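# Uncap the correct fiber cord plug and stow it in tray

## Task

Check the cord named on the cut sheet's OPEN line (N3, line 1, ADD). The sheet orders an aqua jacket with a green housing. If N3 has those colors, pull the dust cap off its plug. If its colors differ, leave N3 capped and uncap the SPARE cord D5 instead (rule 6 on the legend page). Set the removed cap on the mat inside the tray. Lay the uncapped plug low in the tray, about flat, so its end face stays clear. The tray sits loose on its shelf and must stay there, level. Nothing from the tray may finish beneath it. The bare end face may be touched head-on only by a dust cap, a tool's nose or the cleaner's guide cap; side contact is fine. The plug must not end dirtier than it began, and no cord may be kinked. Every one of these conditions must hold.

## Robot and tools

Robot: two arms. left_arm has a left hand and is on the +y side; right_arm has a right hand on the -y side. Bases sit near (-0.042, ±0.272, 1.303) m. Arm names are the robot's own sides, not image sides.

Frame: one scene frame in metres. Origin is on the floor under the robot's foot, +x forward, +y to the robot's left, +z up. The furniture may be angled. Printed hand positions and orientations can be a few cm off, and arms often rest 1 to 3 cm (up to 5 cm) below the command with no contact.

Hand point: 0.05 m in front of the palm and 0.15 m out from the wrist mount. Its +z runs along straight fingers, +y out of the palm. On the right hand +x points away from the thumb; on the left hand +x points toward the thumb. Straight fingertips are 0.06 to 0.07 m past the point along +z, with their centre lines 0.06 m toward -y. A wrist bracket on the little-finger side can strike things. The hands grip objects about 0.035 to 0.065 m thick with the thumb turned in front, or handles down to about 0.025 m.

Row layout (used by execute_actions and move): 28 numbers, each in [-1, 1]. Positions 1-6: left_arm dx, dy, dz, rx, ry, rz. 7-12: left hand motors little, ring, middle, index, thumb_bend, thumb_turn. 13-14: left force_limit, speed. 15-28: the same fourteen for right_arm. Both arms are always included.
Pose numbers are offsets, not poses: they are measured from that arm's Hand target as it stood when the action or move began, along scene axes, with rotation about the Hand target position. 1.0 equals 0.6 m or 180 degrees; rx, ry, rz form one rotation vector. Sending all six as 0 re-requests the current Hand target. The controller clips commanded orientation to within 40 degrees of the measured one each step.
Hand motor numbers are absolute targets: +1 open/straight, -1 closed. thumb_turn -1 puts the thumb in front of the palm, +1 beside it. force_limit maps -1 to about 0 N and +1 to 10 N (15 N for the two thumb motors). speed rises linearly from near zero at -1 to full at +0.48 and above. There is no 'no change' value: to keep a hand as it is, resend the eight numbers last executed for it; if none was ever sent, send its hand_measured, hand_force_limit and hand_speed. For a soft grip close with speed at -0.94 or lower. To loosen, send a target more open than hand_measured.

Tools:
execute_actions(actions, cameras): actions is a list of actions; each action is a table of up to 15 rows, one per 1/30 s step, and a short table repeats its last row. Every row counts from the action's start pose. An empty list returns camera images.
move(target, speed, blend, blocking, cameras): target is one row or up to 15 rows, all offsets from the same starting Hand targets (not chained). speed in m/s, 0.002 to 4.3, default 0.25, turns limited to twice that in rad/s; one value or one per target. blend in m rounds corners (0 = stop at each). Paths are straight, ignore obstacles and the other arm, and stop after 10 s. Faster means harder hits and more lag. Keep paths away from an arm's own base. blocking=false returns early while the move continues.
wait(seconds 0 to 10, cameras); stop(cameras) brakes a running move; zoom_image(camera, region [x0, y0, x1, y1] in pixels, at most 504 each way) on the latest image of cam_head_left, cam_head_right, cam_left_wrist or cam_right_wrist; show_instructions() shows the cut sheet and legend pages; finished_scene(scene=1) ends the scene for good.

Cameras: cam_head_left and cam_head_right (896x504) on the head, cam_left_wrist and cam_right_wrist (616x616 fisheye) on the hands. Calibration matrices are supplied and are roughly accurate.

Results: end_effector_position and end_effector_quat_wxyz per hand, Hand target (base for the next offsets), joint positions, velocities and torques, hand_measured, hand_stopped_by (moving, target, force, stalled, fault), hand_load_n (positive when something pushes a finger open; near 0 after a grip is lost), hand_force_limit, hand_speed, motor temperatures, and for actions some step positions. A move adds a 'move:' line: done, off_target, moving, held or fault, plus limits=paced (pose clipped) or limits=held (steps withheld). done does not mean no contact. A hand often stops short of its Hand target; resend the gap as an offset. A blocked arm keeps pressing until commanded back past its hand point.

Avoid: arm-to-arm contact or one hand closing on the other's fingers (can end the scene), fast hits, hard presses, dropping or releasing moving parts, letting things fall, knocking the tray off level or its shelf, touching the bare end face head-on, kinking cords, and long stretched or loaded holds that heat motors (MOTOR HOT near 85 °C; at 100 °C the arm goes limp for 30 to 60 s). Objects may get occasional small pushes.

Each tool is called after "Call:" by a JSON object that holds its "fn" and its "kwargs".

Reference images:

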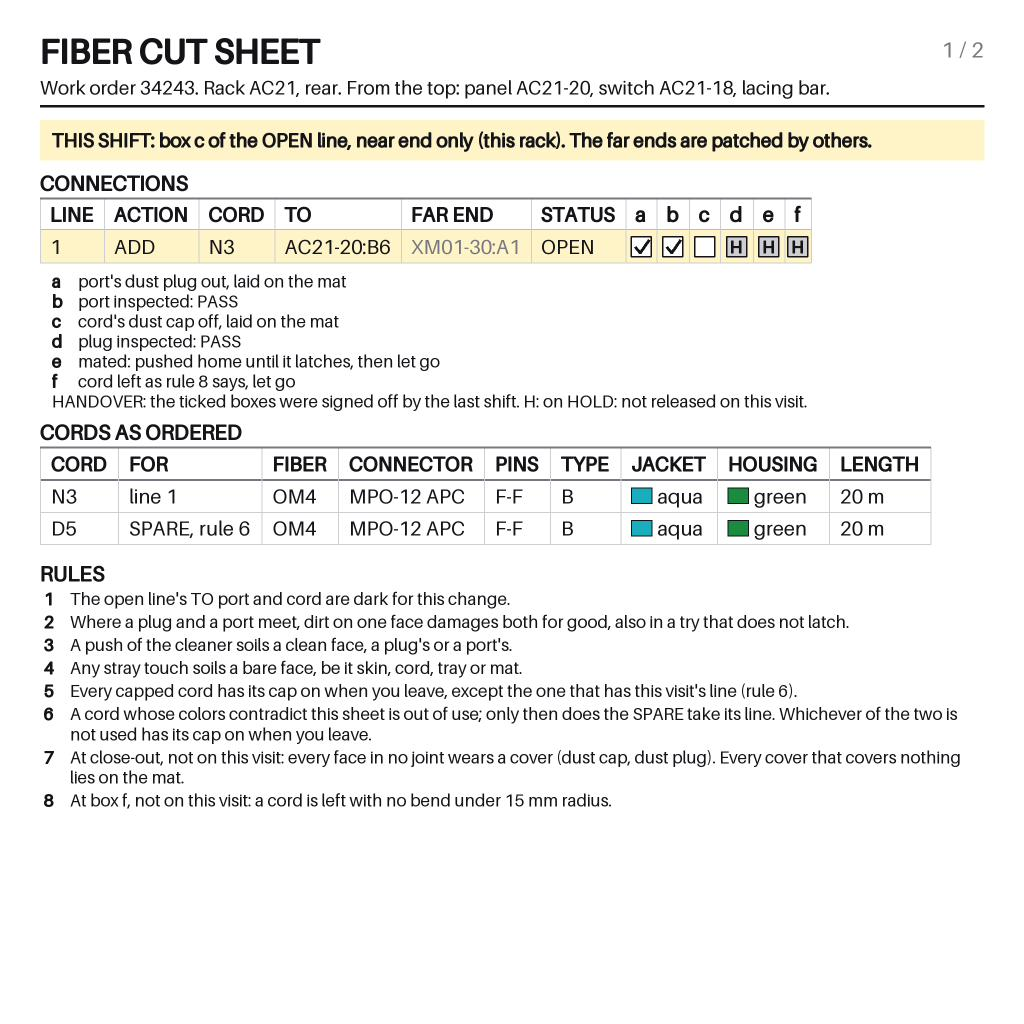

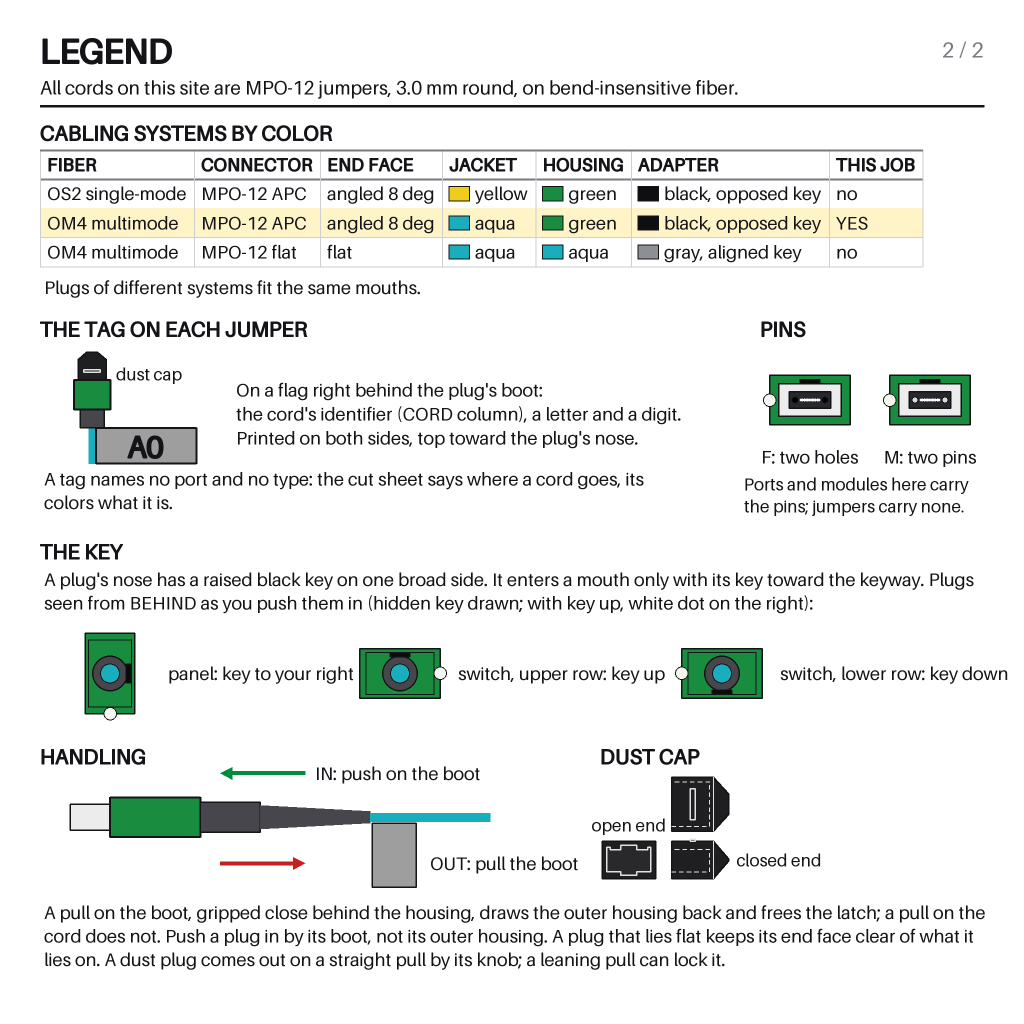

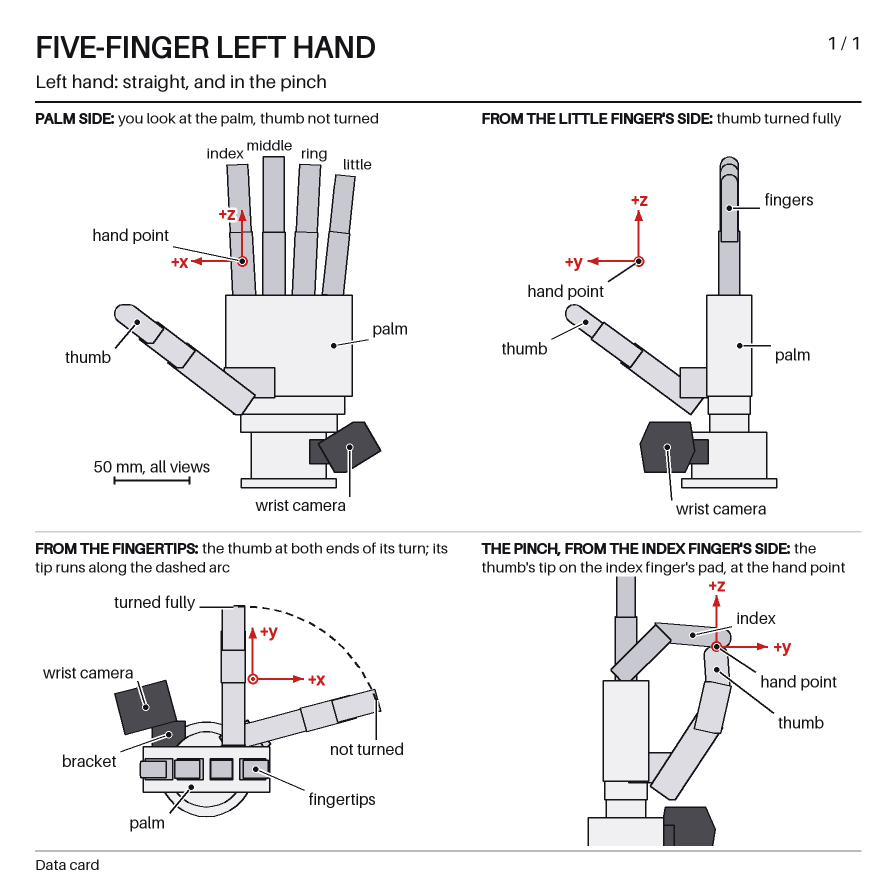

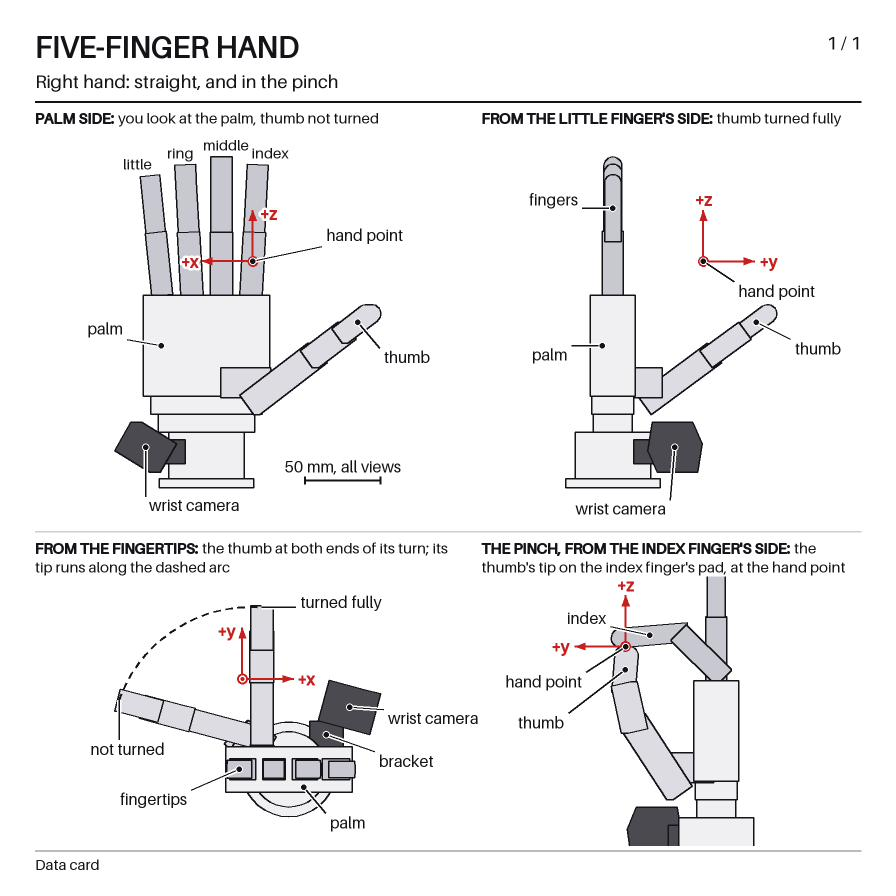

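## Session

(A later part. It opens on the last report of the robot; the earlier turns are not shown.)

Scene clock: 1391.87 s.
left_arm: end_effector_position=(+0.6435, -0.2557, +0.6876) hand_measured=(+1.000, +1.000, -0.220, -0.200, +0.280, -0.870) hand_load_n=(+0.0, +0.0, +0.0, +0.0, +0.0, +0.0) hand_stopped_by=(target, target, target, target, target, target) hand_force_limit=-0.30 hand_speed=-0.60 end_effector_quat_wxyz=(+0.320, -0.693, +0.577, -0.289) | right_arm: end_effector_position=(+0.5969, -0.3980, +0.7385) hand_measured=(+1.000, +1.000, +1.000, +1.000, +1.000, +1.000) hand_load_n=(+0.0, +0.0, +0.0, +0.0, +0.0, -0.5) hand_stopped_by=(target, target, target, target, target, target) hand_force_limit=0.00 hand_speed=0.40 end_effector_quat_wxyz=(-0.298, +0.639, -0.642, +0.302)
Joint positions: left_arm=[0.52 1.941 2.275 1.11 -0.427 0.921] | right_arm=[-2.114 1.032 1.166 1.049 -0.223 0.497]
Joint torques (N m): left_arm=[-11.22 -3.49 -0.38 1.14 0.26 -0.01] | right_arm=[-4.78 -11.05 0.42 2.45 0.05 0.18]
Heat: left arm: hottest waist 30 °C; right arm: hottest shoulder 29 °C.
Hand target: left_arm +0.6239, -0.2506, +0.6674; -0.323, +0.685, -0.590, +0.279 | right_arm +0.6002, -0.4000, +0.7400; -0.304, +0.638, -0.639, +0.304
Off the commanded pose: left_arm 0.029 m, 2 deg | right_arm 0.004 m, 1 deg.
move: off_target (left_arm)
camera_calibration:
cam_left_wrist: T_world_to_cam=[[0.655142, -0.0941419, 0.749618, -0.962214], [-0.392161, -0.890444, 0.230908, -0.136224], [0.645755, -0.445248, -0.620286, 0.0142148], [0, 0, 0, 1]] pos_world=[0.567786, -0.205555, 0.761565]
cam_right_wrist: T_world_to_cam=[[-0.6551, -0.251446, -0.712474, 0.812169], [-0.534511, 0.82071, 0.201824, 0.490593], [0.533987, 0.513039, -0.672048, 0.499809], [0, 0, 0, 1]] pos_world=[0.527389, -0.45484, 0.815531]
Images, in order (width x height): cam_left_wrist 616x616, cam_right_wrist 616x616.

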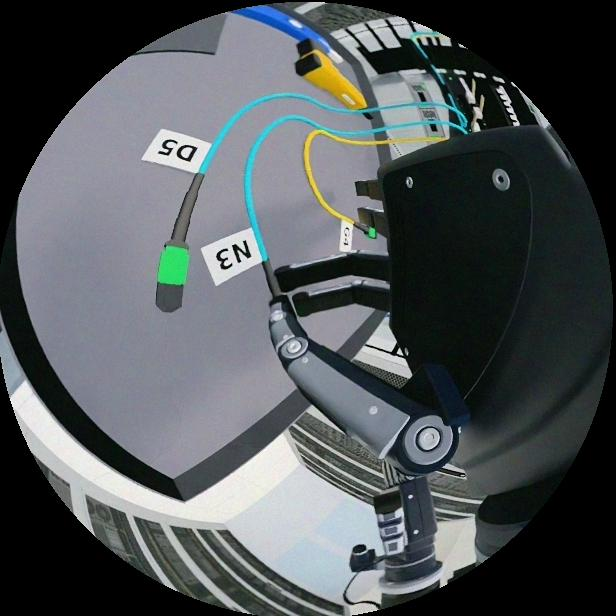

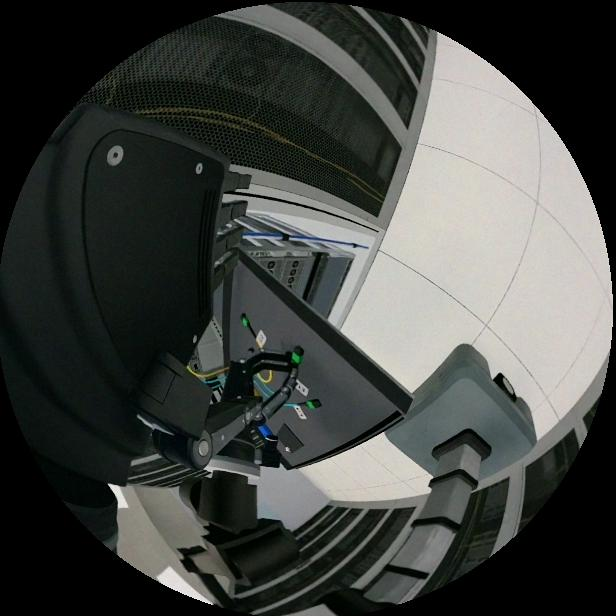

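Call:
{"fn": "move", "kwargs": {"target": [0,0,0.0,0,0,0, 1,1,-0.45,-0.45,0.28,-0.87, -0.4,-0.85, 0,0,0,0,0,0, 1,1,1,1,1,1, 0,0.4], "speed": 0.06, "cameras": ["cam_left_wrist","cam_right_wrist"]}}

Call:
{"fn": "zoom_image", "kwargs": {"camera": "cam_left_wrist", "region": [210, 230, 370, 370]}}

Call:
{"fn": "zoom_image", "kwargs": {"camera": "cam_right_wrist", "region": [255, 325, 335, 405]}}

Scene clock: 1403.70 s.
left_arm: end_effector_position=(+0.6435, -0.2550, +0.6872) hand_measured=(+1.000, +1.000, -0.298, -0.336, +0.280, -0.870) hand_load_n=(+0.0, +0.0, +6.0, +3.0, +3.0, +0.0) hand_stopped_by=(target, target, force, force, target, target) hand_force_limit=-0.40 hand_speed=-0.85 end_effector_quat_wxyz=(+0.321, -0.694, +0.576, -0.289) | right_arm: end_effector_position=(+0.5969, -0.3980, +0.7385) hand_measured=(+1.000, +1.000, +1.000, +1.000, +1.000, +1.000) hand_load_n=(+0.0, +0.0, +0.0, +0.0, +0.0, +0.0) hand_stopped_by=(target, target, target, target, target, target) hand_force_limit=0.00 hand_speed=0.40 end_effector_quat_wxyz=(-0.298, +0.639, -0.642, +0.302)
Joint positions: left_arm=[0.521 1.941 2.275 1.112 -0.427 0.918] | right_arm=[-2.114 1.032 1.166 1.049 -0.223 0.497]
Joint torques (N m): left_arm=[-11.28 -3.66 -0.28 1.1 0.28 0.01] | right_arm=[-4.78 -10.93 0.46 2.45 0.05 0.19]
Heat: left arm: hottest waist 30 °C; right arm: hottest shoulder 29 °C.
Hand target: left_arm +0.6239, -0.2506, +0.6673; -0.323, +0.685, -0.590, +0.279 | right_arm +0.6002, -0.4000, +0.7400; -0.304, +0.638, -0.639, +0.304
Off the commanded pose: left_arm 0.028 m, 2 deg | right_arm 0.004 m, 1 deg.
move: off_target (left_arm)
camera_calibration:
cam_left_wrist: T_world_to_cam=[[0.654873, -0.0918615, 0.750136, -0.96143], [-0.389775, -0.891439, 0.23111, -0.137456], [0.64747, -0.443731, -0.619584, 0.0130615], [0, 0, 0, 1]] pos_world=[0.567581, -0.205056, 0.761063]
cam_right_wrist: T_world_to_cam=[[-0.6551, -0.251446, -0.712474, 0.812169], [-0.534511, 0.82071, 0.201824, 0.490593], [0.533987, 0.513039, -0.672048, 0.499809], [0, 0, 0, 1]] pos_world=[0.527389, -0.45484, 0.815531]
Images, in order (width x height): cam_left_wrist 616x616, cam_right_wrist 616x616.

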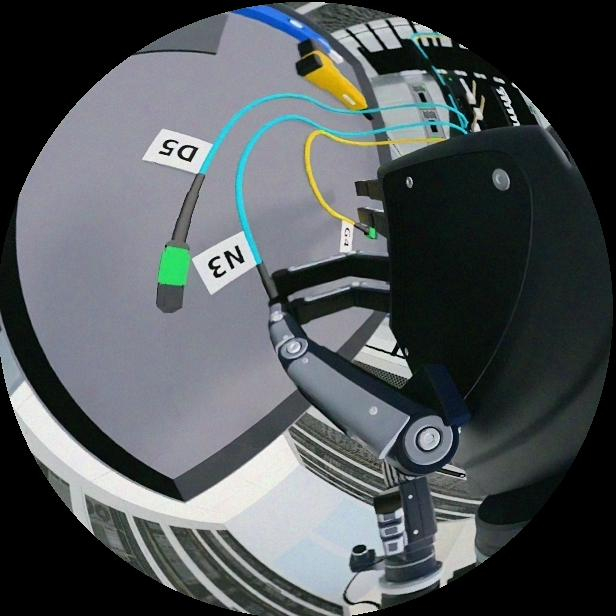

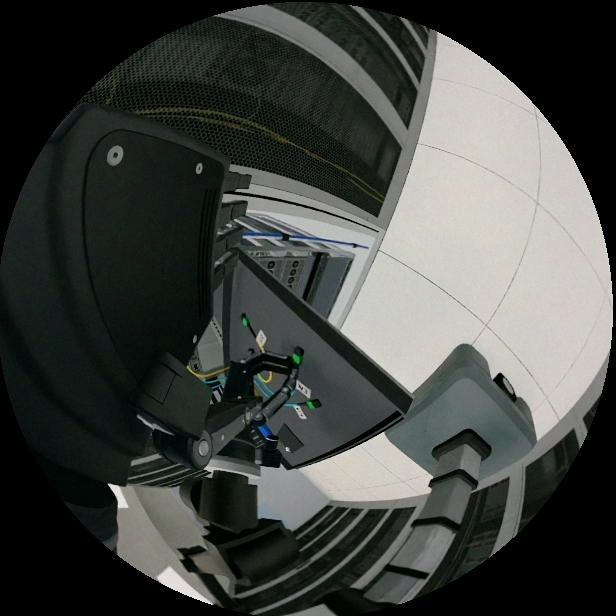

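Scaled by 3.150 from the camera's 616x616 image, which has a finer 880x880 frame.

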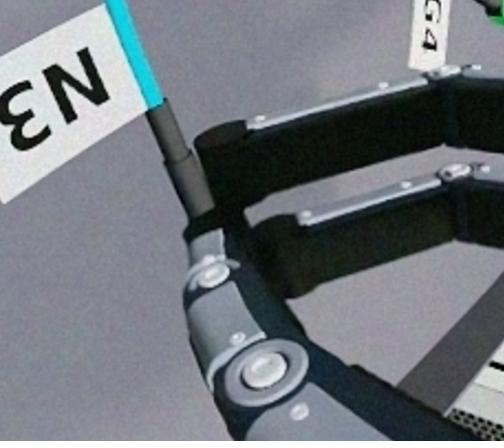

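Scaled by 6.300 from the camera's 616x616 image, which has a finer 880x880 frame.

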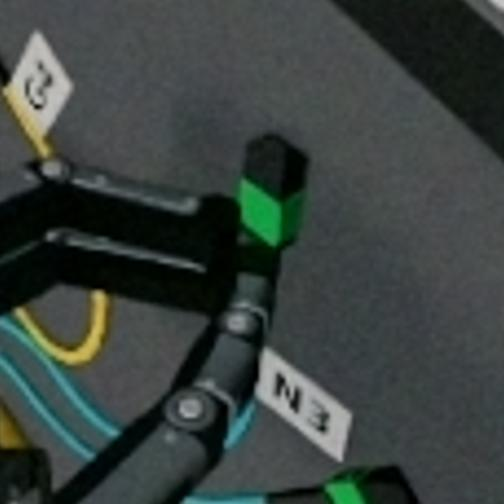

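Call:
{"fn": "move", "kwargs": {"target": [[0,0,0,0,0,0, 1,1,-0.6,-0.6,0.1,-0.87, 0.1,-0.92, 0,0,0,0,0,0, 1,1,1,1,1,1, 0,0.4],[0.02,0,0.03,0,0,0, 1,1,-0.6,-0.6,0.1,-0.87, 0.1,-0.92, 0,0,0,0,0,0, 1,1,1,1,1,1, 0,0.4]], "speed": 0.03, "cameras": ["cam_left_wrist","cam_right_wrist"]}}

Call:
{"fn": "zoom_image", "kwargs": {"camera": "cam_left_wrist", "region": [210, 230, 370, 370]}}

Call:
{"fn": "zoom_image", "kwargs": {"camera": "cam_right_wrist", "region": [255, 325, 335, 405]}}

Scene clock: 1422.57 s.
left_arm: end_effector_position=(+0.6377, -0.2557, +0.6872) hand_measured=(+1.000, +1.000, -0.298, -0.342, +0.268, -0.870) hand_load_n=(+0.0, +0.0, +6.0, +6.5, +7.5, +0.5) hand_stopped_by=(target, target, force, force, force, target) hand_force_limit=0.10 hand_speed=-0.92 end_effector_quat_wxyz=(+0.319, -0.688, +0.586, -0.286) | right_arm: end_effector_position=(+0.5969, -0.3980, +0.7385) hand_measured=(+1.000, +1.000, +1.000, +1.000, +1.000, +1.000) hand_load_n=(+0.0, +0.0, +0.0, +0.0, +0.0, +0.5) hand_stopped_by=(target, target, target, target, target, target) hand_force_limit=0.00 hand_speed=0.40 end_effector_quat_wxyz=(-0.298, +0.639, -0.642, +0.302)
Joint positions: left_arm=[0.52 1.933 2.251 1.116 -0.428 0.936] | right_arm=[-2.114 1.032 1.166 1.049 -0.223 0.497]
Joint torques (N m): left_arm=[-13.1 -4.78 -0.25 1.25 0.16 0.14] | right_arm=[-4.78 -10.99 0.4 2.48 0.05 0.18]
Heat: left arm: hottest waist 30 °C; right arm: hottest shoulder 29 °C.
Hand target: left_arm +0.6359, -0.2507, +0.6855; -0.323, +0.685, -0.590, +0.279 | right_arm +0.6002, -0.4000, +0.7400; -0.304, +0.638, -0.639, +0.304
Off the commanded pose: left_arm 0.006 m, 1 deg | right_arm 0.004 m, 1 deg.
move: done
camera_calibration:
cam_left_wrist: T_world_to_cam=[[0.659217, -0.113548, 0.74333, -0.961324], [-0.405852, -0.885912, 0.224599, -0.124151], [0.633022, -0.449741, -0.630092, 0.0312926], [0, 0, 0, 1]] pos_world=[0.563526, -0.205069, 0.762183]
cam_right_wrist: T_world_to_cam=[[-0.6551, -0.251446, -0.712474, 0.812169], [-0.534511, 0.82071, 0.201824, 0.490593], [0.533987, 0.513039, -0.672048, 0.499809], [0, 0, 0, 1]] pos_world=[0.527389, -0.45484, 0.815531]
Images, in order (width x height): cam_left_wrist 616x616, cam_right_wrist 616x616.

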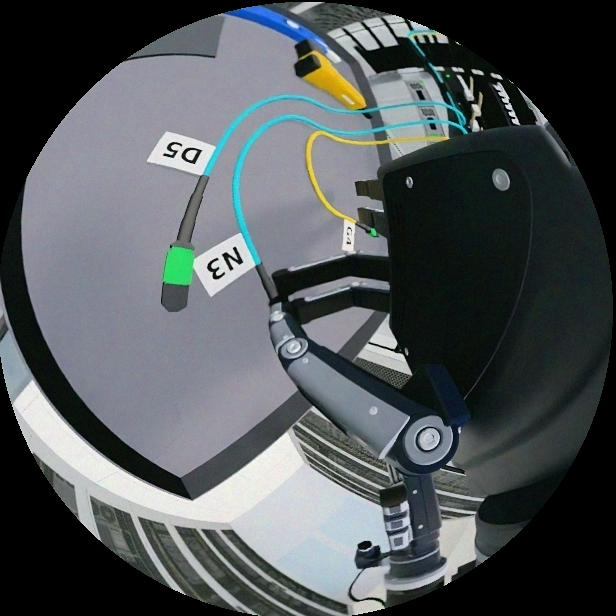

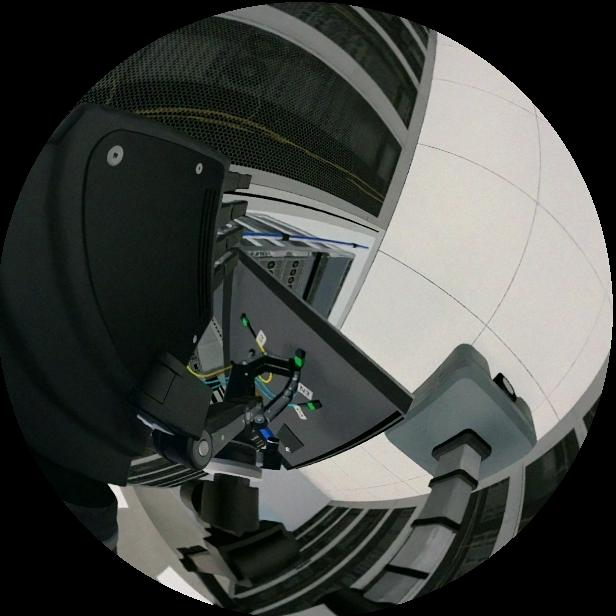

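Scaled by 3.150 from the camera's 616x616 image, which has a finer 880x880 frame.

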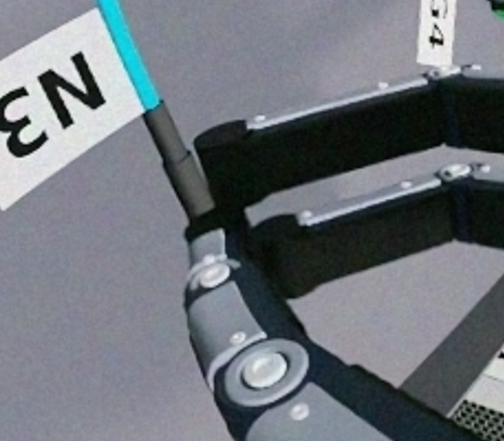

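Scaled by 6.300 from the camera's 616x616 image, which has a finer 880x880 frame.

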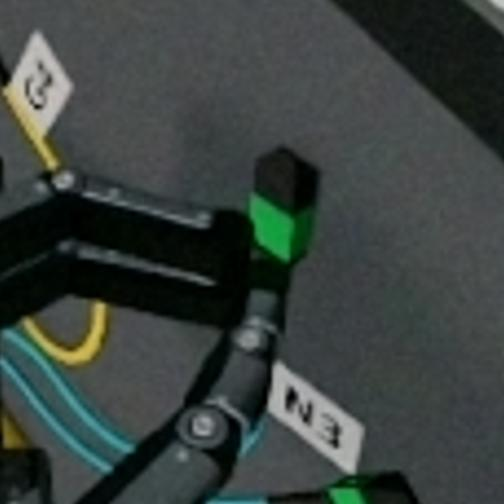

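Call:
{"fn": "move", "kwargs": {"target": [0.01,0,0.025,0,0,0, 1,1,-0.6,-0.6,0.1,-0.87, 0.1,-0.92, 0,0,0,0,0,0, 1,1,1,1,1,1, 0,0.4], "speed": 0.03, "cameras": ["cam_left_wrist","cam_right_wrist"]}}

Call:
{"fn": "zoom_image", "kwargs": {"camera": "cam_left_wrist", "region": [210, 230, 370, 370]}}

Call:
{"fn": "zoom_image", "kwargs": {"camera": "cam_right_wrist", "region": [255, 325, 335, 405]}}

Scene clock: 1432.73 s.
left_arm: end_effector_position=(+0.6373, -0.2530, +0.6937) hand_measured=(+1.000, +1.000, -0.298, -0.342, +0.268, -0.870) hand_load_n=(+0.0, +0.0, +6.0, +6.5, +7.5, +0.5) hand_stopped_by=(target, target, force, force, force, target) hand_force_limit=0.10 hand_speed=-0.92 end_effector_quat_wxyz=(+0.320, -0.683, +0.594, -0.280) | right_arm: end_effector_position=(+0.5969, -0.3980, +0.7385) hand_measured=(+1.000, +1.000, +1.000, +1.000, +1.000, +1.000) hand_load_n=(+0.0, +0.0, +0.0, +0.0, +0.0, +0.0) hand_stopped_by=(target, target, target, target, target, target) hand_force_limit=0.00 hand_speed=0.40 end_effector_quat_wxyz=(-0.298, +0.639, -0.642, +0.302)
Joint positions: left_arm=[0.51 1.914 2.22 1.131 -0.437 0.967] | right_arm=[-2.114 1.032 1.166 1.049 -0.223 0.497]
Joint torques (N m): left_arm=[-14.27 -4.72 -0.18 1.44 0.36 0.03] | right_arm=[-4.78 -10.93 0.42 2.48 0.05 0.18]
Heat: left arm: hottest waist 30 °C; right arm: hottest shoulder 29 °C.
Hand target: left_arm +0.6420, -0.2504, +0.7003; -0.323, +0.685, -0.590, +0.279 | right_arm +0.6002, -0.4000, +0.7400; -0.304, +0.638, -0.639, +0.304
Off the commanded pose: left_arm 0.009 m, 1 deg | right_arm 0.004 m, 1 deg.
move: done
camera_calibration:
cam_left_wrist: T_world_to_cam=[[0.664682, -0.133163, 0.735164, -0.96835], [-0.414101, -0.88468, 0.214155, -0.110631], [0.621867, -0.446777, -0.643174, 0.053981], [0, 0, 0, 1]] pos_world=[0.564263, -0.202704, 0.770307]
cam_right_wrist: T_world_to_cam=[[-0.6551, -0.251446, -0.712474, 0.812169], [-0.534511, 0.82071, 0.201824, 0.490593], [0.533987, 0.513039, -0.672048, 0.499809], [0, 0, 0, 1]] pos_world=[0.527389, -0.45484, 0.815531]
Images, in order (width x height): cam_left_wrist 616x616, cam_right_wrist 616x616.

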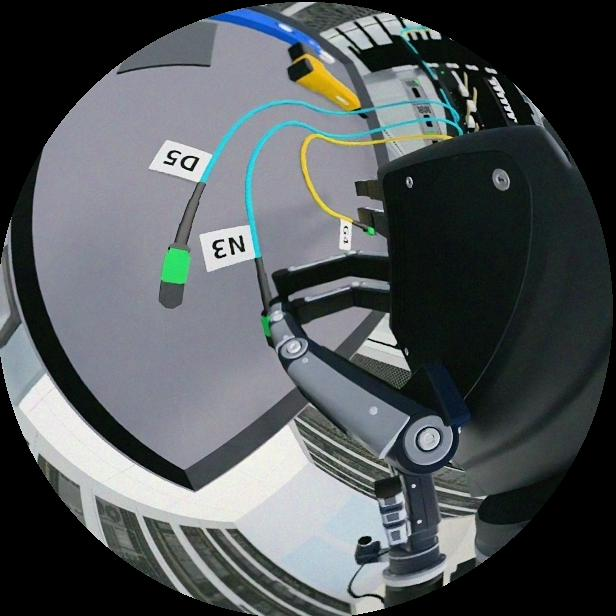

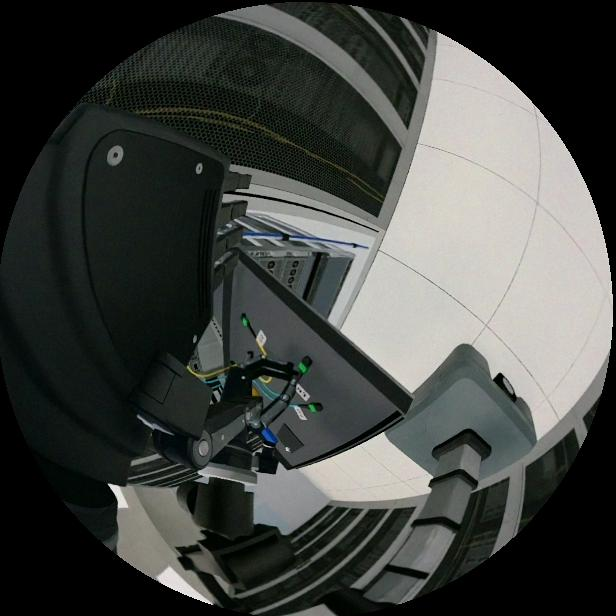

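Scaled by 3.150 from the camera's 616x616 image, which has a finer 880x880 frame.

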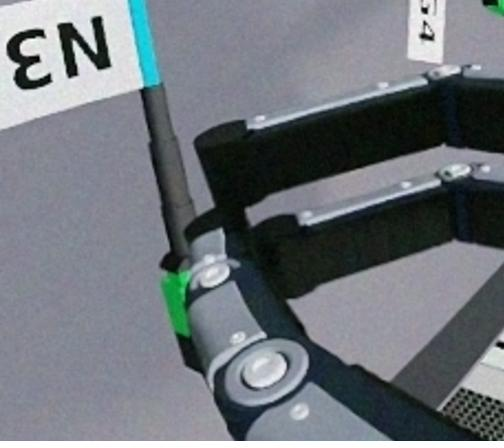

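Scaled by 6.300 from the camera's 616x616 image, which has a finer 880x880 frame.

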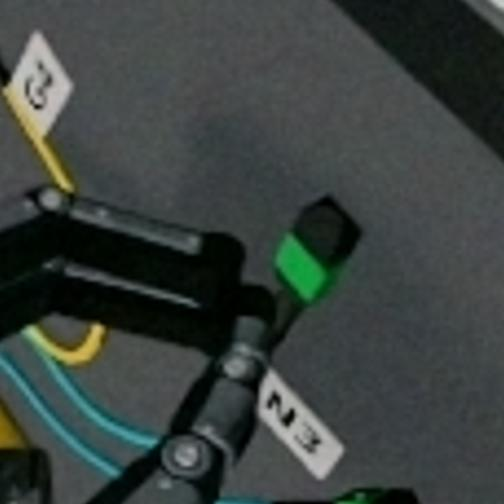

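Call:
{"fn": "move", "kwargs": {"target": [0.0,0,0.03,0,0,0, 1,1,-0.1,-0.1,0.3,-0.87, 0.1,-0.4, 0,0,0,0,0,0, 1,1,1,1,1,1, 0,0.4], "speed": 0.06}}

Call:
{"fn": "execute_actions", "kwargs": {"actions": [[[0,0,0.03,0,0,0,1,1,-0.1,-0.1,0.3,-0.87,0.1,-0.4,0,0,0,0,0,0,1,1,1,1,1,1,0,0.4],[0,0,0.03,0,0,0,1,1,-0.1,-0.1,0.3,-0.87,0.1,-0.4,0,0,0,0,0,0,1,1,1,1,1,1,0,0.4],[0,0,0.03,0,0,0,1,1,-0.1,-0.1,0.3,-0.87,0.1,-0.4,0,0,0,0,0,0,1,1,1,1,1,1,0,0.4],[0,0,-0.025,0,0,0,1,1,-0.1,-0.1,0.3,-0.87,0.1,-0.4,0,0,0,0,0,0,1,1,1,1,1,1,0,0.4],[0,0,-0.025,0,0,0,1,1,-0.1,-0.1,0.3,-0.87,0.1,-0.4,0,0,0,0,0,0,1,1,1,1,1,1,0,0.4],[0,0,-0.025,0,0,0,1,1,-0.1,-0.1,0.3,-0.87,0.1,-0.4,0,0,0,0,0,0,1,1,1,1,1,1,0,0.4],[0,0,0.02,0,0,0,1,1,-0.1,-0.1,0.3,-0.87,0.1,-0.4,0,0,0,0,0,0,1,1,1,1,1,1,0,0.4],[0,0,0.02,0,0,0,1,1,-0.1,-0.1,0.3,-0.87,0.1,-0.4,0,0,0,0,0,0,1,1,1,1,1,1,0,0.4],[0,0,0.02,0,0,0,1,1,-0.1,-0.1,0.3,-0.87,0.1,-0.4,0,0,0,0,0,0,1,1,1,1,1,1,0,0.4],[0,0,-0.015,0,0,0,1,1,-0.1,-0.1,0.3,-0.87,0.1,-0.4,0,0,0,0,0,0,1,1,1,1,1,1,0,0.4],[0,0,-0.015,0,0,0,1,1,-0.1,-0.1,0.3,-0.87,0.1,-0.4,0,0,0,0,0,0,1,1,1,1,1,1,0,0.4],[0,0,-0.015,0,0,0,1,1,-0.1,-0.1,0.3,-0.87,0.1,-0.4,0,0,0,0,0,0,1,1,1,1,1,1,0,0.4],[0,0,0.01,0,0,0,1,1,-0.1,-0.1,0.3,-0.87,0.1,-0.4,0,0,0,0,0,0,1,1,1,1,1,1,0,0.4],[0,0,0.01,0,0,0,1,1,-0.1,-0.1,0.3,-0.87,0.1,-0.4,0,0,0,0,0,0,1,1,1,1,1,1,0,0.4],[0,0,0,0,0,0,1,1,-0.1,-0.1,0.3,-0.87,0.1,-0.4,0,0,0,0,0,0,1,1,1,1,1,1,0,0.4]]]}}

Scene clock: 1466.33 s.
left_arm: end_effector_position=(+0.6384, -0.2531, +0.7127) hand_measured=(+1.000, +1.000, -0.100, -0.100, +0.300, -0.870) hand_load_n=(+0.0, +0.0, +0.0, +0.0, +0.0, +0.0) hand_stopped_by=(target, target, target, target, target, target) hand_force_limit=0.10 hand_speed=-0.40 end_effector_quat_wxyz=(+0.321, -0.683, +0.593, -0.281) | right_arm: end_effector_position=(+0.5969, -0.3980, +0.7385) hand_measured=(+1.000, +1.000, +1.000, +1.000, +1.000, +1.000) hand_load_n=(+0.0, +0.0, +0.0, +0.0, +0.0, +0.0) hand_stopped_by=(target, target, target, target, target, target) hand_force_limit=0.00 hand_speed=0.40 end_effector_quat_wxyz=(-0.298, +0.639, -0.642, +0.302)
Joint positions: left_arm=[0.482 1.883 2.162 1.171 -0.439 0.997] | right_arm=[-2.114 1.032 1.166 1.049 -0.223 0.497]
Joint torques (N m): left_arm=[-13.98 -4.84 -0.36 1.33 0.39 0.13] | right_arm=[-4.78 -10.99 0.43 2.47 0.05 0.18]
Heat: left arm: hottest waist 31 °C; right arm: hottest shoulder 29 °C.
Hand target: left_arm +0.6418, -0.2506, +0.7183; -0.323, +0.685, -0.590, +0.279 | right_arm +0.6002, -0.4000, +0.7400; -0.304, +0.638, -0.639, +0.304
Off the commanded pose: left_arm 0.007 m, 1 deg | right_arm 0.004 m, 1 deg.
move: done

Scene clock: 1467.03 s.
left_arm: end_effector_position=(+0.6415, -0.2497, +0.7170) hand_measured=(+1.000, +1.000, -0.100, -0.100, +0.300, -0.870) hand_load_n=(+0.0, +0.0, +0.0, +0.0, +0.0, +0.0) hand_stopped_by=(target, target, target, target, target, target) hand_force_limit=0.10 hand_speed=-0.40 end_effector_quat_wxyz=(+0.324, -0.684, +0.591, -0.279) | right_arm: end_effector_position=(+0.5969, -0.3980, +0.7385) hand_measured=(+1.000, +1.000, +1.000, +1.000, +1.000, +1.000) hand_load_n=(+0.0, +0.0, +0.0, +0.0, +0.0, +0.0) hand_stopped_by=(target, target, target, target, target, target) hand_force_limit=0.00 hand_speed=0.40 end_effector_quat_wxyz=(-0.298, +0.639, -0.642, +0.302)
Joint positions: left_arm=[0.476 1.874 2.153 1.183 -0.442 1.005] | right_arm=[-2.114 1.032 1.166 1.049 -0.223 0.497]
Joint torques (N m): left_arm=[-13.63 -4.01 0.23 0.98 0.51 0.02] | right_arm=[-4.78 -11.05 0.43 2.48 0.05 0.18]
Heat: left arm: hottest waist 31 °C; right arm: hottest shoulder 29 °C.
Hand target: left_arm +0.6419, -0.2505, +0.7183; -0.323, +0.685, -0.590, +0.279 | right_arm +0.6002, -0.4000, +0.7400; -0.304, +0.638, -0.639, +0.304
Off the commanded pose: left_arm 0.002 m, 0 deg | right_arm 0.004 m, 1 deg.
Step readings (end_effector_position of left_arm | right_arm):
0: (+0.6384, -0.2531, +0.7127) | (+0.5969, -0.3980, +0.7385)
1: (+0.6383, -0.2531, +0.7129) | (+0.5969, -0.3980, +0.7385)
2: (+0.6379, -0.2526, +0.7133) | (+0.5969, -0.3980, +0.7385)
4: (+0.6369, -0.2519, +0.7156) | (+0.5969, -0.3980, +0.7385)
8: (+0.6402, -0.2508, +0.7168) | (+0.5969, -0.3980, +0.7385)
15: (+0.6415, -0.2497, +0.7170) | (+0.5969, -0.3980, +0.7385)

Call:
{"fn": "move", "kwargs": {"target": [0.0,0,0.0,0,0,0, 1,1,-0.1,-0.1,0.3,-0.87, 0.1,-0.4, 0,0,0,0,0,0, 1,1,1,1,1,1, 0,0.4], "speed": 0.06, "cameras": ["cam_left_wrist","cam_right_wrist"]}}

Call:
{"fn": "zoom_image", "kwargs": {"camera": "cam_left_wrist", "region": [210, 230, 370, 370]}}

Call:
{"fn": "zoom_image", "kwargs": {"camera": "cam_right_wrist", "region": [255, 325, 335, 405]}}

Scene clock: 1481.03 s.
left_arm: end_effector_position=(+0.6415, -0.2497, +0.7170) hand_measured=(+1.000, +1.000, -0.100, -0.100, +0.300, -0.870) hand_load_n=(+0.0, +0.0, +0.0, +0.0, +0.0, +0.0) hand_stopped_by=(target, target, target, target, target, target) hand_force_limit=0.10 hand_speed=-0.40 end_effector_quat_wxyz=(+0.324, -0.684, +0.591, -0.279) | right_arm: end_effector_position=(+0.5969, -0.3980, +0.7385) hand_measured=(+1.000, +1.000, +1.000, +1.000, +1.000, +1.000) hand_load_n=(+0.0, +0.0, +0.0, +0.0, -0.5, -0.5) hand_stopped_by=(target, target, target, target, target, target) hand_force_limit=0.00 hand_speed=0.40 end_effector_quat_wxyz=(-0.298, +0.639, -0.642, +0.302)
Joint positions: left_arm=[0.476 1.874 2.153 1.183 -0.442 1.005] | right_arm=[-2.114 1.032 1.166 1.049 -0.223 0.497]
Joint torques (N m): left_arm=[-13.33 -4.13 0.16 0.91 0.49 0.03] | right_arm=[-4.72 -10.99 0.43 2.47 0.05 0.19]
Heat: left arm: hottest waist 32 °C; right arm: hottest shoulder 29 °C.
Hand target: left_arm +0.6419, -0.2505, +0.7183; -0.323, +0.685, -0.590, +0.279 | right_arm +0.6002, -0.4000, +0.7400; -0.304, +0.638, -0.639, +0.304
Off the commanded pose: left_arm 0.002 m, 0 deg | right_arm 0.004 m, 1 deg.
move: done
camera_calibration:
cam_left_wrist: T_world_to_cam=[[0.66332, -0.130163, 0.736929, -0.98755], [-0.407682, -0.888648, 0.209999, -0.113019], [0.627537, -0.439729, -0.642523, 0.0653975], [0, 0, 0, 1]] pos_world=[0.567946, -0.20022, 0.793507]
cam_right_wrist: T_world_to_cam=[[-0.6551, -0.251446, -0.712474, 0.812169], [-0.534511, 0.82071, 0.201824, 0.490593], [0.533987, 0.513039, -0.672048, 0.499809], [0, 0, 0, 1]] pos_world=[0.527389, -0.45484, 0.815531]
Images, in order (width x height): cam_left_wrist 616x616, cam_right_wrist 616x616.

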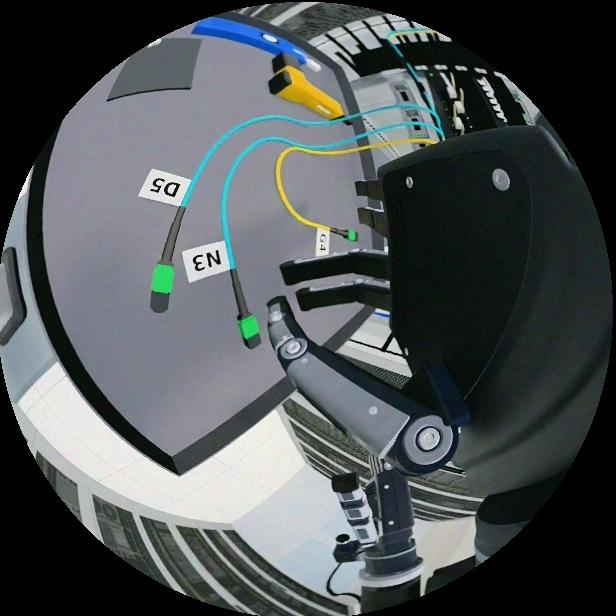

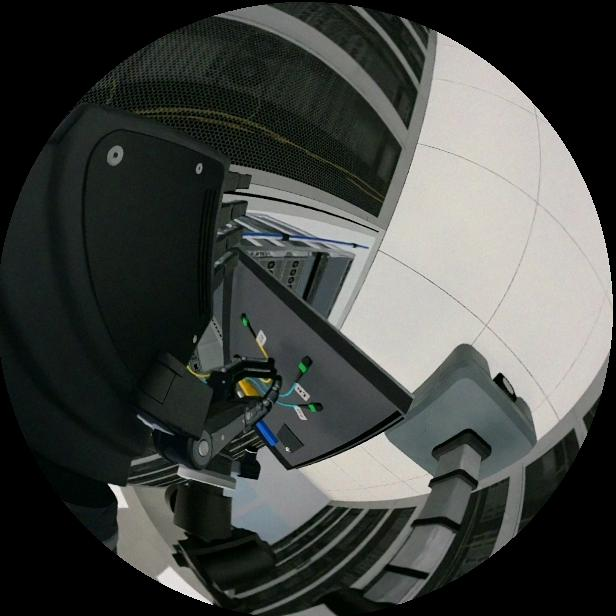

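Scaled by 3.150 from the camera's 616x616 image, which has a finer 880x880 frame.

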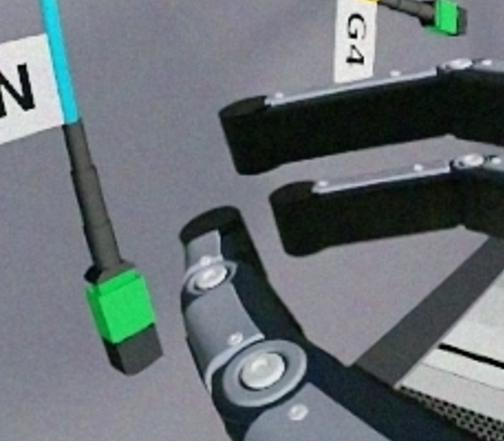

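Scaled by 6.300 from the camera's 616x616 image, which has a finer 880x880 frame.

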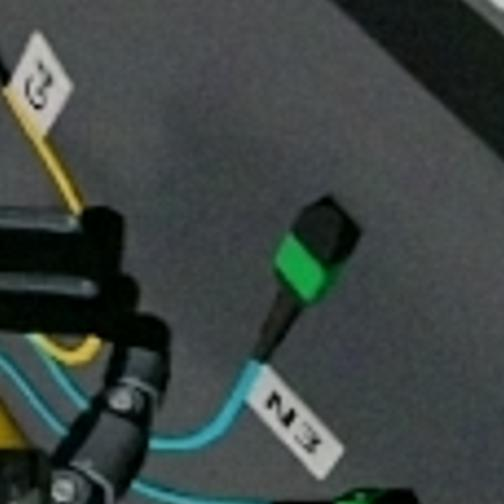

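Call:
{"fn": "move", "kwargs": {"target": [0.035,0,-0.042,0,0,0, 1,1,-0.25,-0.25,0.3,-0.87, 0.1,-0.4, 0,0,0,0,0,0, 1,1,1,1,1,1, 0,0.4], "speed": 0.08}}

Call:
{"fn": "execute_actions", "kwargs": {"actions": [[[0,0,0.02,0,0,0,1,1,-0.25,-0.25,0.3,-0.87,0.1,-0.4,0,0,0,0,0,0,1,1,1,1,1,1,0,0.4],[0,0,0.02,0,0,0,1,1,-0.25,-0.25,0.3,-0.87,0.1,-0.4,0,0,0,0,0,0,1,1,1,1,1,1,0,0.4],[0,0,0.02,0,0,0,1,1,-0.25,-0.25,0.3,-0.87,0.1,-0.4,0,0,0,0,0,0,1,1,1,1,1,1,0,0.4],[0,0,-0.025,0,0,0,1,1,-0.25,-0.25,0.3,-0.87,0.1,-0.4,0,0,0,0,0,0,1,1,1,1,1,1,0,0.4],[0,0,-0.025,0,0,0,1,1,-0.25,-0.25,0.3,-0.87,0.1,-0.4,0,0,0,0,0,0,1,1,1,1,1,1,0,0.4],[0,0,-0.025,0,0,0,1,1,-0.25,-0.25,0.3,-0.87,0.1,-0.4,0,0,0,0,0,0,1,1,1,1,1,1,0,0.4],[0,0,0.015,0,0,0,1,1,-0.25,-0.25,0.3,-0.87,0.1,-0.4,0,0,0,0,0,0,1,1,1,1,1,1,0,0.4],[0,0,0.015,0,0,0,1,1,-0.25,-0.25,0.3,-0.87,0.1,-0.4,0,0,0,0,0,0,1,1,1,1,1,1,0,0.4],[0,0,0.015,0,0,0,1,1,-0.25,-0.25,0.3,-0.87,0.1,-0.4,0,0,0,0,0,0,1,1,1,1,1,1,0,0.4],[0,0,-0.015,0,0,0,1,1,-0.25,-0.25,0.3,-0.87,0.1,-0.4,0,0,0,0,0,0,1,1,1,1,1,1,0,0.4],[0,0,-0.015,0,0,0,1,1,-0.25,-0.25,0.3,-0.87,0.1,-0.4,0,0,0,0,0,0,1,1,1,1,1,1,0,0.4],[0,0,-0.015,0,0,0,1,1,-0.25,-0.25,0.3,-0.87,0.1,-0.4,0,0,0,0,0,0,1,1,1,1,1,1,0,0.4],[0,0,0.01,0,0,0,1,1,-0.25,-0.25,0.3,-0.87,0.1,-0.4,0,0,0,0,0,0,1,1,1,1,1,1,0,0.4],[0,0,0.01,0,0,0,1,1,-0.25,-0.25,0.3,-0.87,0.1,-0.4,0,0,0,0,0,0,1,1,1,1,1,1,0,0.4],[0,0,0,0,0,0,1,1,-0.25,-0.25,0.3,-0.87,0.1,-0.4,0,0,0,0,0,0,1,1,1,1,1,1,0,0.4]]], "cameras": ["cam_left_wrist","cam_right_wrist"]}}

Scene clock: 1509.70 s.
left_arm: end_effector_position=(+0.6703, -0.2531, +0.7079) hand_measured=(+1.000, +1.000, -0.250, -0.250, +0.300, -0.870) hand_load_n=(+0.0, +0.0, +0.0, +0.0, +0.0, +0.0) hand_stopped_by=(target, target, target, target, target, target) hand_force_limit=0.10 hand_speed=-0.40 end_effector_quat_wxyz=(+0.321, -0.691, +0.583, -0.283) | right_arm: end_effector_position=(+0.5969, -0.3980, +0.7385) hand_measured=(+1.000, +1.000, +1.000, +1.000, +1.000, +1.000) hand_load_n=(+0.0, +0.0, +0.0, +0.0, +0.0, -0.5) hand_stopped_by=(target, target, target, target, target, target) hand_force_limit=0.00 hand_speed=0.40 end_effector_quat_wxyz=(-0.298, +0.639, -0.642, +0.302)
Joint positions: left_arm=[0.478 1.924 2.31 1.075 -0.442 0.981] | right_arm=[-2.114 1.032 1.166 1.049 -0.223 0.497]
Joint torques (N m): left_arm=[-11.63 -3.31 1.17 0.46 0.58 -0.05] | right_arm=[-4.72 -10.93 0.43 2.5 0.05 0.18]
Heat: left arm: hottest waist 32 °C; right arm: hottest shoulder 29 °C.
Hand target: left_arm +0.6628, -0.2506, +0.6932; -0.323, +0.685, -0.590, +0.279 | right_arm +0.6002, -0.4000, +0.7400; -0.304, +0.638, -0.639, +0.304
Off the commanded pose: left_arm 0.017 m, 1 deg | right_arm 0.004 m, 1 deg.
move: off_target (left_arm)

Scene clock: 1510.40 s.
left_arm: end_effector_position=(+0.6693, -0.2541, +0.7055) hand_measured=(+1.000, +1.000, -0.250, -0.250, +0.300, -0.870) hand_load_n=(+0.0, -0.5, +0.0, +0.0, +0.0, +0.0) hand_stopped_by=(target, target, target, target, target, target) hand_force_limit=0.10 hand_speed=-0.40 end_effector_quat_wxyz=(+0.320, -0.691, +0.583, -0.283) | right_arm: end_effector_position=(+0.5969, -0.3980, +0.7385) hand_measured=(+1.000, +1.000, +1.000, +1.000, +1.000, +1.000) hand_load_n=(+0.0, +0.0, +0.0, +0.0, +0.0, +0.0) hand_stopped_by=(target, target, target, target, target, target) hand_force_limit=0.00 hand_speed=0.40 end_effector_quat_wxyz=(-0.298, +0.639, -0.642, +0.302)
Joint positions: left_arm=[0.481 1.928 2.316 1.069 -0.441 0.976] | right_arm=[-2.114 1.032 1.166 1.049 -0.223 0.497]
Joint torques (N m): left_arm=[-12.1 -3.72 0.94 0.75 0.59 -0.02] | right_arm=[-4.72 -11.05 0.43 2.5 0.05 0.18]
Heat: left arm: hottest waist 32 °C; right arm: hottest shoulder 29 °C.
Hand target: left_arm +0.6629, -0.2505, +0.6931; -0.323, +0.685, -0.590, +0.279 | right_arm +0.6002, -0.4000, +0.7400; -0.304, +0.638, -0.639, +0.304
Off the commanded pose: left_arm 0.014 m, 1 deg | right_arm 0.004 m, 1 deg.
Step readings (end_effector_position of left_arm | right_arm):
0: (+0.6703, -0.2531, +0.7079) | (+0.5969, -0.3980, +0.7385)
1: (+0.6703, -0.2531, +0.7079) | (+0.5969, -0.3980, +0.7385)
2: (+0.6703, -0.2531, +0.7079) | (+0.5969, -0.3980, +0.7385)
4: (+0.6689, -0.2541, +0.7077) | (+0.5969, -0.3980, +0.7385)
8: (+0.6685, -0.2550, +0.7061) | (+0.5969, -0.3980, +0.7385)
15: (+0.6693, -0.2541, +0.7055) | (+0.5969, -0.3980, +0.7385)
camera_calibration:
cam_left_wrist: T_world_to_cam=[[0.662988, -0.108281, 0.740758, -0.994986], [-0.397072, -0.889696, 0.225333, -0.121388], [0.63465, -0.443528, -0.632853, 0.0260575], [0, 0, 0, 1]] pos_world=[0.594927, -0.204179, 0.780887]
cam_right_wrist: T_world_to_cam=[[-0.6551, -0.251446, -0.712474, 0.812169], [-0.534511, 0.82071, 0.201824, 0.490593], [0.533987, 0.513039, -0.672048, 0.499809], [0, 0, 0, 1]] pos_world=[0.527389, -0.45484, 0.815531]
Images, in order (width x height): cam_left_wrist 616x616, cam_right_wrist 616x616.

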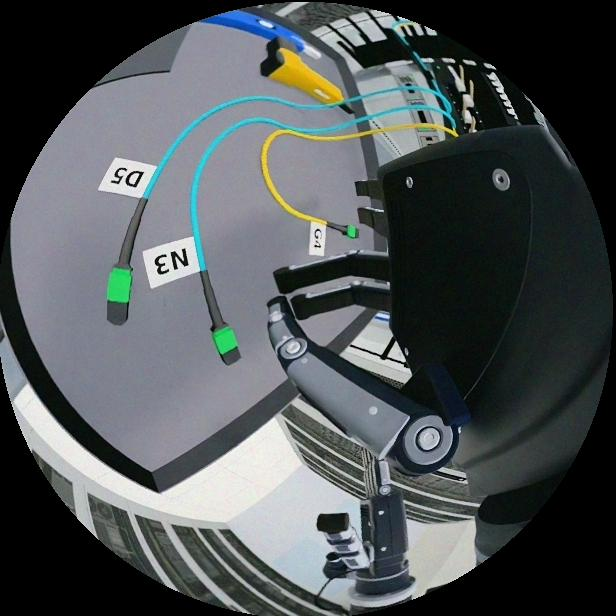

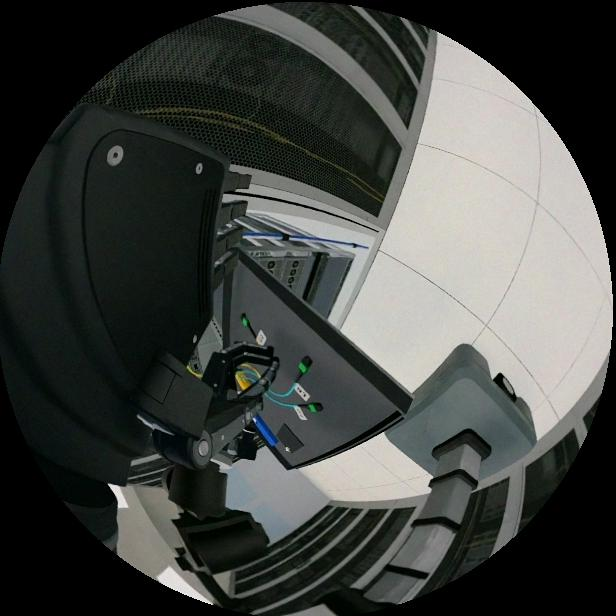

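Call:
{"fn": "execute_actions", "kwargs": {"actions": [[[0,0,-0.06,0,0,0,1,1,-0.25,-0.25,0.3,-0.87,0.1,-0.4,0,0,0,0,0,0,1,1,1,1,1,1,0,0.4],[0,0,-0.06,0,0,0,1,1,-0.25,-0.25,0.3,-0.87,0.1,-0.4,0,0,0,0,0,0,1,1,1,1,1,1,0,0.4],[0,0,-0.06,0,0,0,1,1,-0.25,-0.25,0.3,-0.87,0.1,-0.4,0,0,0,0,0,0,1,1,1,1,1,1,0,0.4],[0,0,-0.06,0,0,0,1,1,-0.25,-0.25,0.3,-0.87,0.1,-0.4,0,0,0,0,0,0,1,1,1,1,1,1,0,0.4],[0,0,0.05,0,0,0,1,1,-0.25,-0.25,0.3,-0.87,0.1,-0.4,0,0,0,0,0,0,1,1,1,1,1,1,0,0.4],[0,0,0.05,0,0,0,1,1,-0.25,-0.25,0.3,-0.87,0.1,-0.4,0,0,0,0,0,0,1,1,1,1,1,1,0,0.4],[0,0,0.05,0,0,0,1,1,-0.25,-0.25,0.3,-0.87,0.1,-0.4,0,0,0,0,0,0,1,1,1,1,1,1,0,0.4],[0,0,-0.04,0,0,0,1,1,-0.25,-0.25,0.3,-0.87,0.1,-0.4,0,0,0,0,0,0,1,1,1,1,1,1,0,0.4],[0,0,-0.04,0,0,0,1,1,-0.25,-0.25,0.3,-0.87,0.1,-0.4,0,0,0,0,0,0,1,1,1,1,1,1,0,0.4],[0,0,-0.04,0,0,0,1,1,-0.25,-0.25,0.3,-0.87,0.1,-0.4,0,0,0,0,0,0,1,1,1,1,1,1,0,0.4],[0,0,0.03,0,0,0,1,1,-0.25,-0.25,0.3,-0.87,0.1,-0.4,0,0,0,0,0,0,1,1,1,1,1,1,0,0.4],[0,0,0.03,0,0,0,1,1,-0.25,-0.25,0.3,-0.87,0.1,-0.4,0,0,0,0,0,0,1,1,1,1,1,1,0,0.4],[0,0,-0.02,0,0,0,1,1,-0.25,-0.25,0.3,-0.87,0.1,-0.4,0,0,0,0,0,0,1,1,1,1,1,1,0,0.4],[0,0,-0.02,0,0,0,1,1,-0.25,-0.25,0.3,-0.87,0.1,-0.4,0,0,0,0,0,0,1,1,1,1,1,1,0,0.4],[0,0,0,0,0,0,1,1,-0.25,-0.25,0.3,-0.87,0.1,-0.4,0,0,0,0,0,0,1,1,1,1,1,1,0,0.4]]]}}

Scene clock: 1531.20 s.
left_arm: end_effector_position=(+0.6643, -0.2522, +0.6930) hand_measured=(+1.000, +1.000, -0.250, -0.250, +0.300, -0.870) hand_load_n=(+0.0, +0.0, +0.0, +0.0, +0.0, +0.0) hand_stopped_by=(target, target, target, target, target, target) hand_force_limit=0.10 hand_speed=-0.40 end_effector_quat_wxyz=(+0.321, -0.687, +0.588, -0.281) | right_arm: end_effector_position=(+0.5969, -0.3980, +0.7385) hand_measured=(+1.000, +1.000, +1.000, +1.000, +1.000, +1.000) hand_load_n=(+0.0, +0.0, +0.0, +0.0, +0.0, -0.5) hand_stopped_by=(target, target, target, target, target, target) hand_force_limit=0.00 hand_speed=0.40 end_effector_quat_wxyz=(-0.298, +0.639, -0.642, +0.302)
Joint positions: left_arm=[0.502 1.942 2.335 1.053 -0.44 0.966] | right_arm=[-2.114 1.032 1.166 1.049 -0.223 0.497]
Joint torques (N m): left_arm=[-13.51 -5.42 -0.06 1.16 0.53 0.09] | right_arm=[-4.78 -11.05 0.43 2.47 0.05 0.18]
Heat: left arm: hottest waist 31 °C; right arm: hottest shoulder 29 °C.
Hand target: left_arm +0.6629, -0.2505, +0.6932; -0.323, +0.685, -0.590, +0.279 | right_arm +0.6002, -0.4000, +0.7400; -0.304, +0.638, -0.639, +0.304
Off the commanded pose: left_arm 0.002 m, 0 deg | right_arm 0.004 m, 1 deg.
Step readings (end_effector_position of left_arm | right_arm):
0: (+0.6693, -0.2541, +0.7055) | (+0.5969, -0.3980, +0.7385)
1: (+0.6695, -0.2541, +0.7055) | (+0.5969, -0.3980, +0.7385)
2: (+0.6699, -0.2545, +0.7045) | (+0.5969, -0.3980, +0.7385)
4: (+0.6717, -0.2539, +0.7000) | (+0.5969, -0.3980, +0.7385)
8: (+0.6655, -0.2499, +0.6935) | (+0.5969, -0.3980, +0.7385)
15: (+0.6643, -0.2522, +0.6930) | (+0.5969, -0.3980, +0.7385)


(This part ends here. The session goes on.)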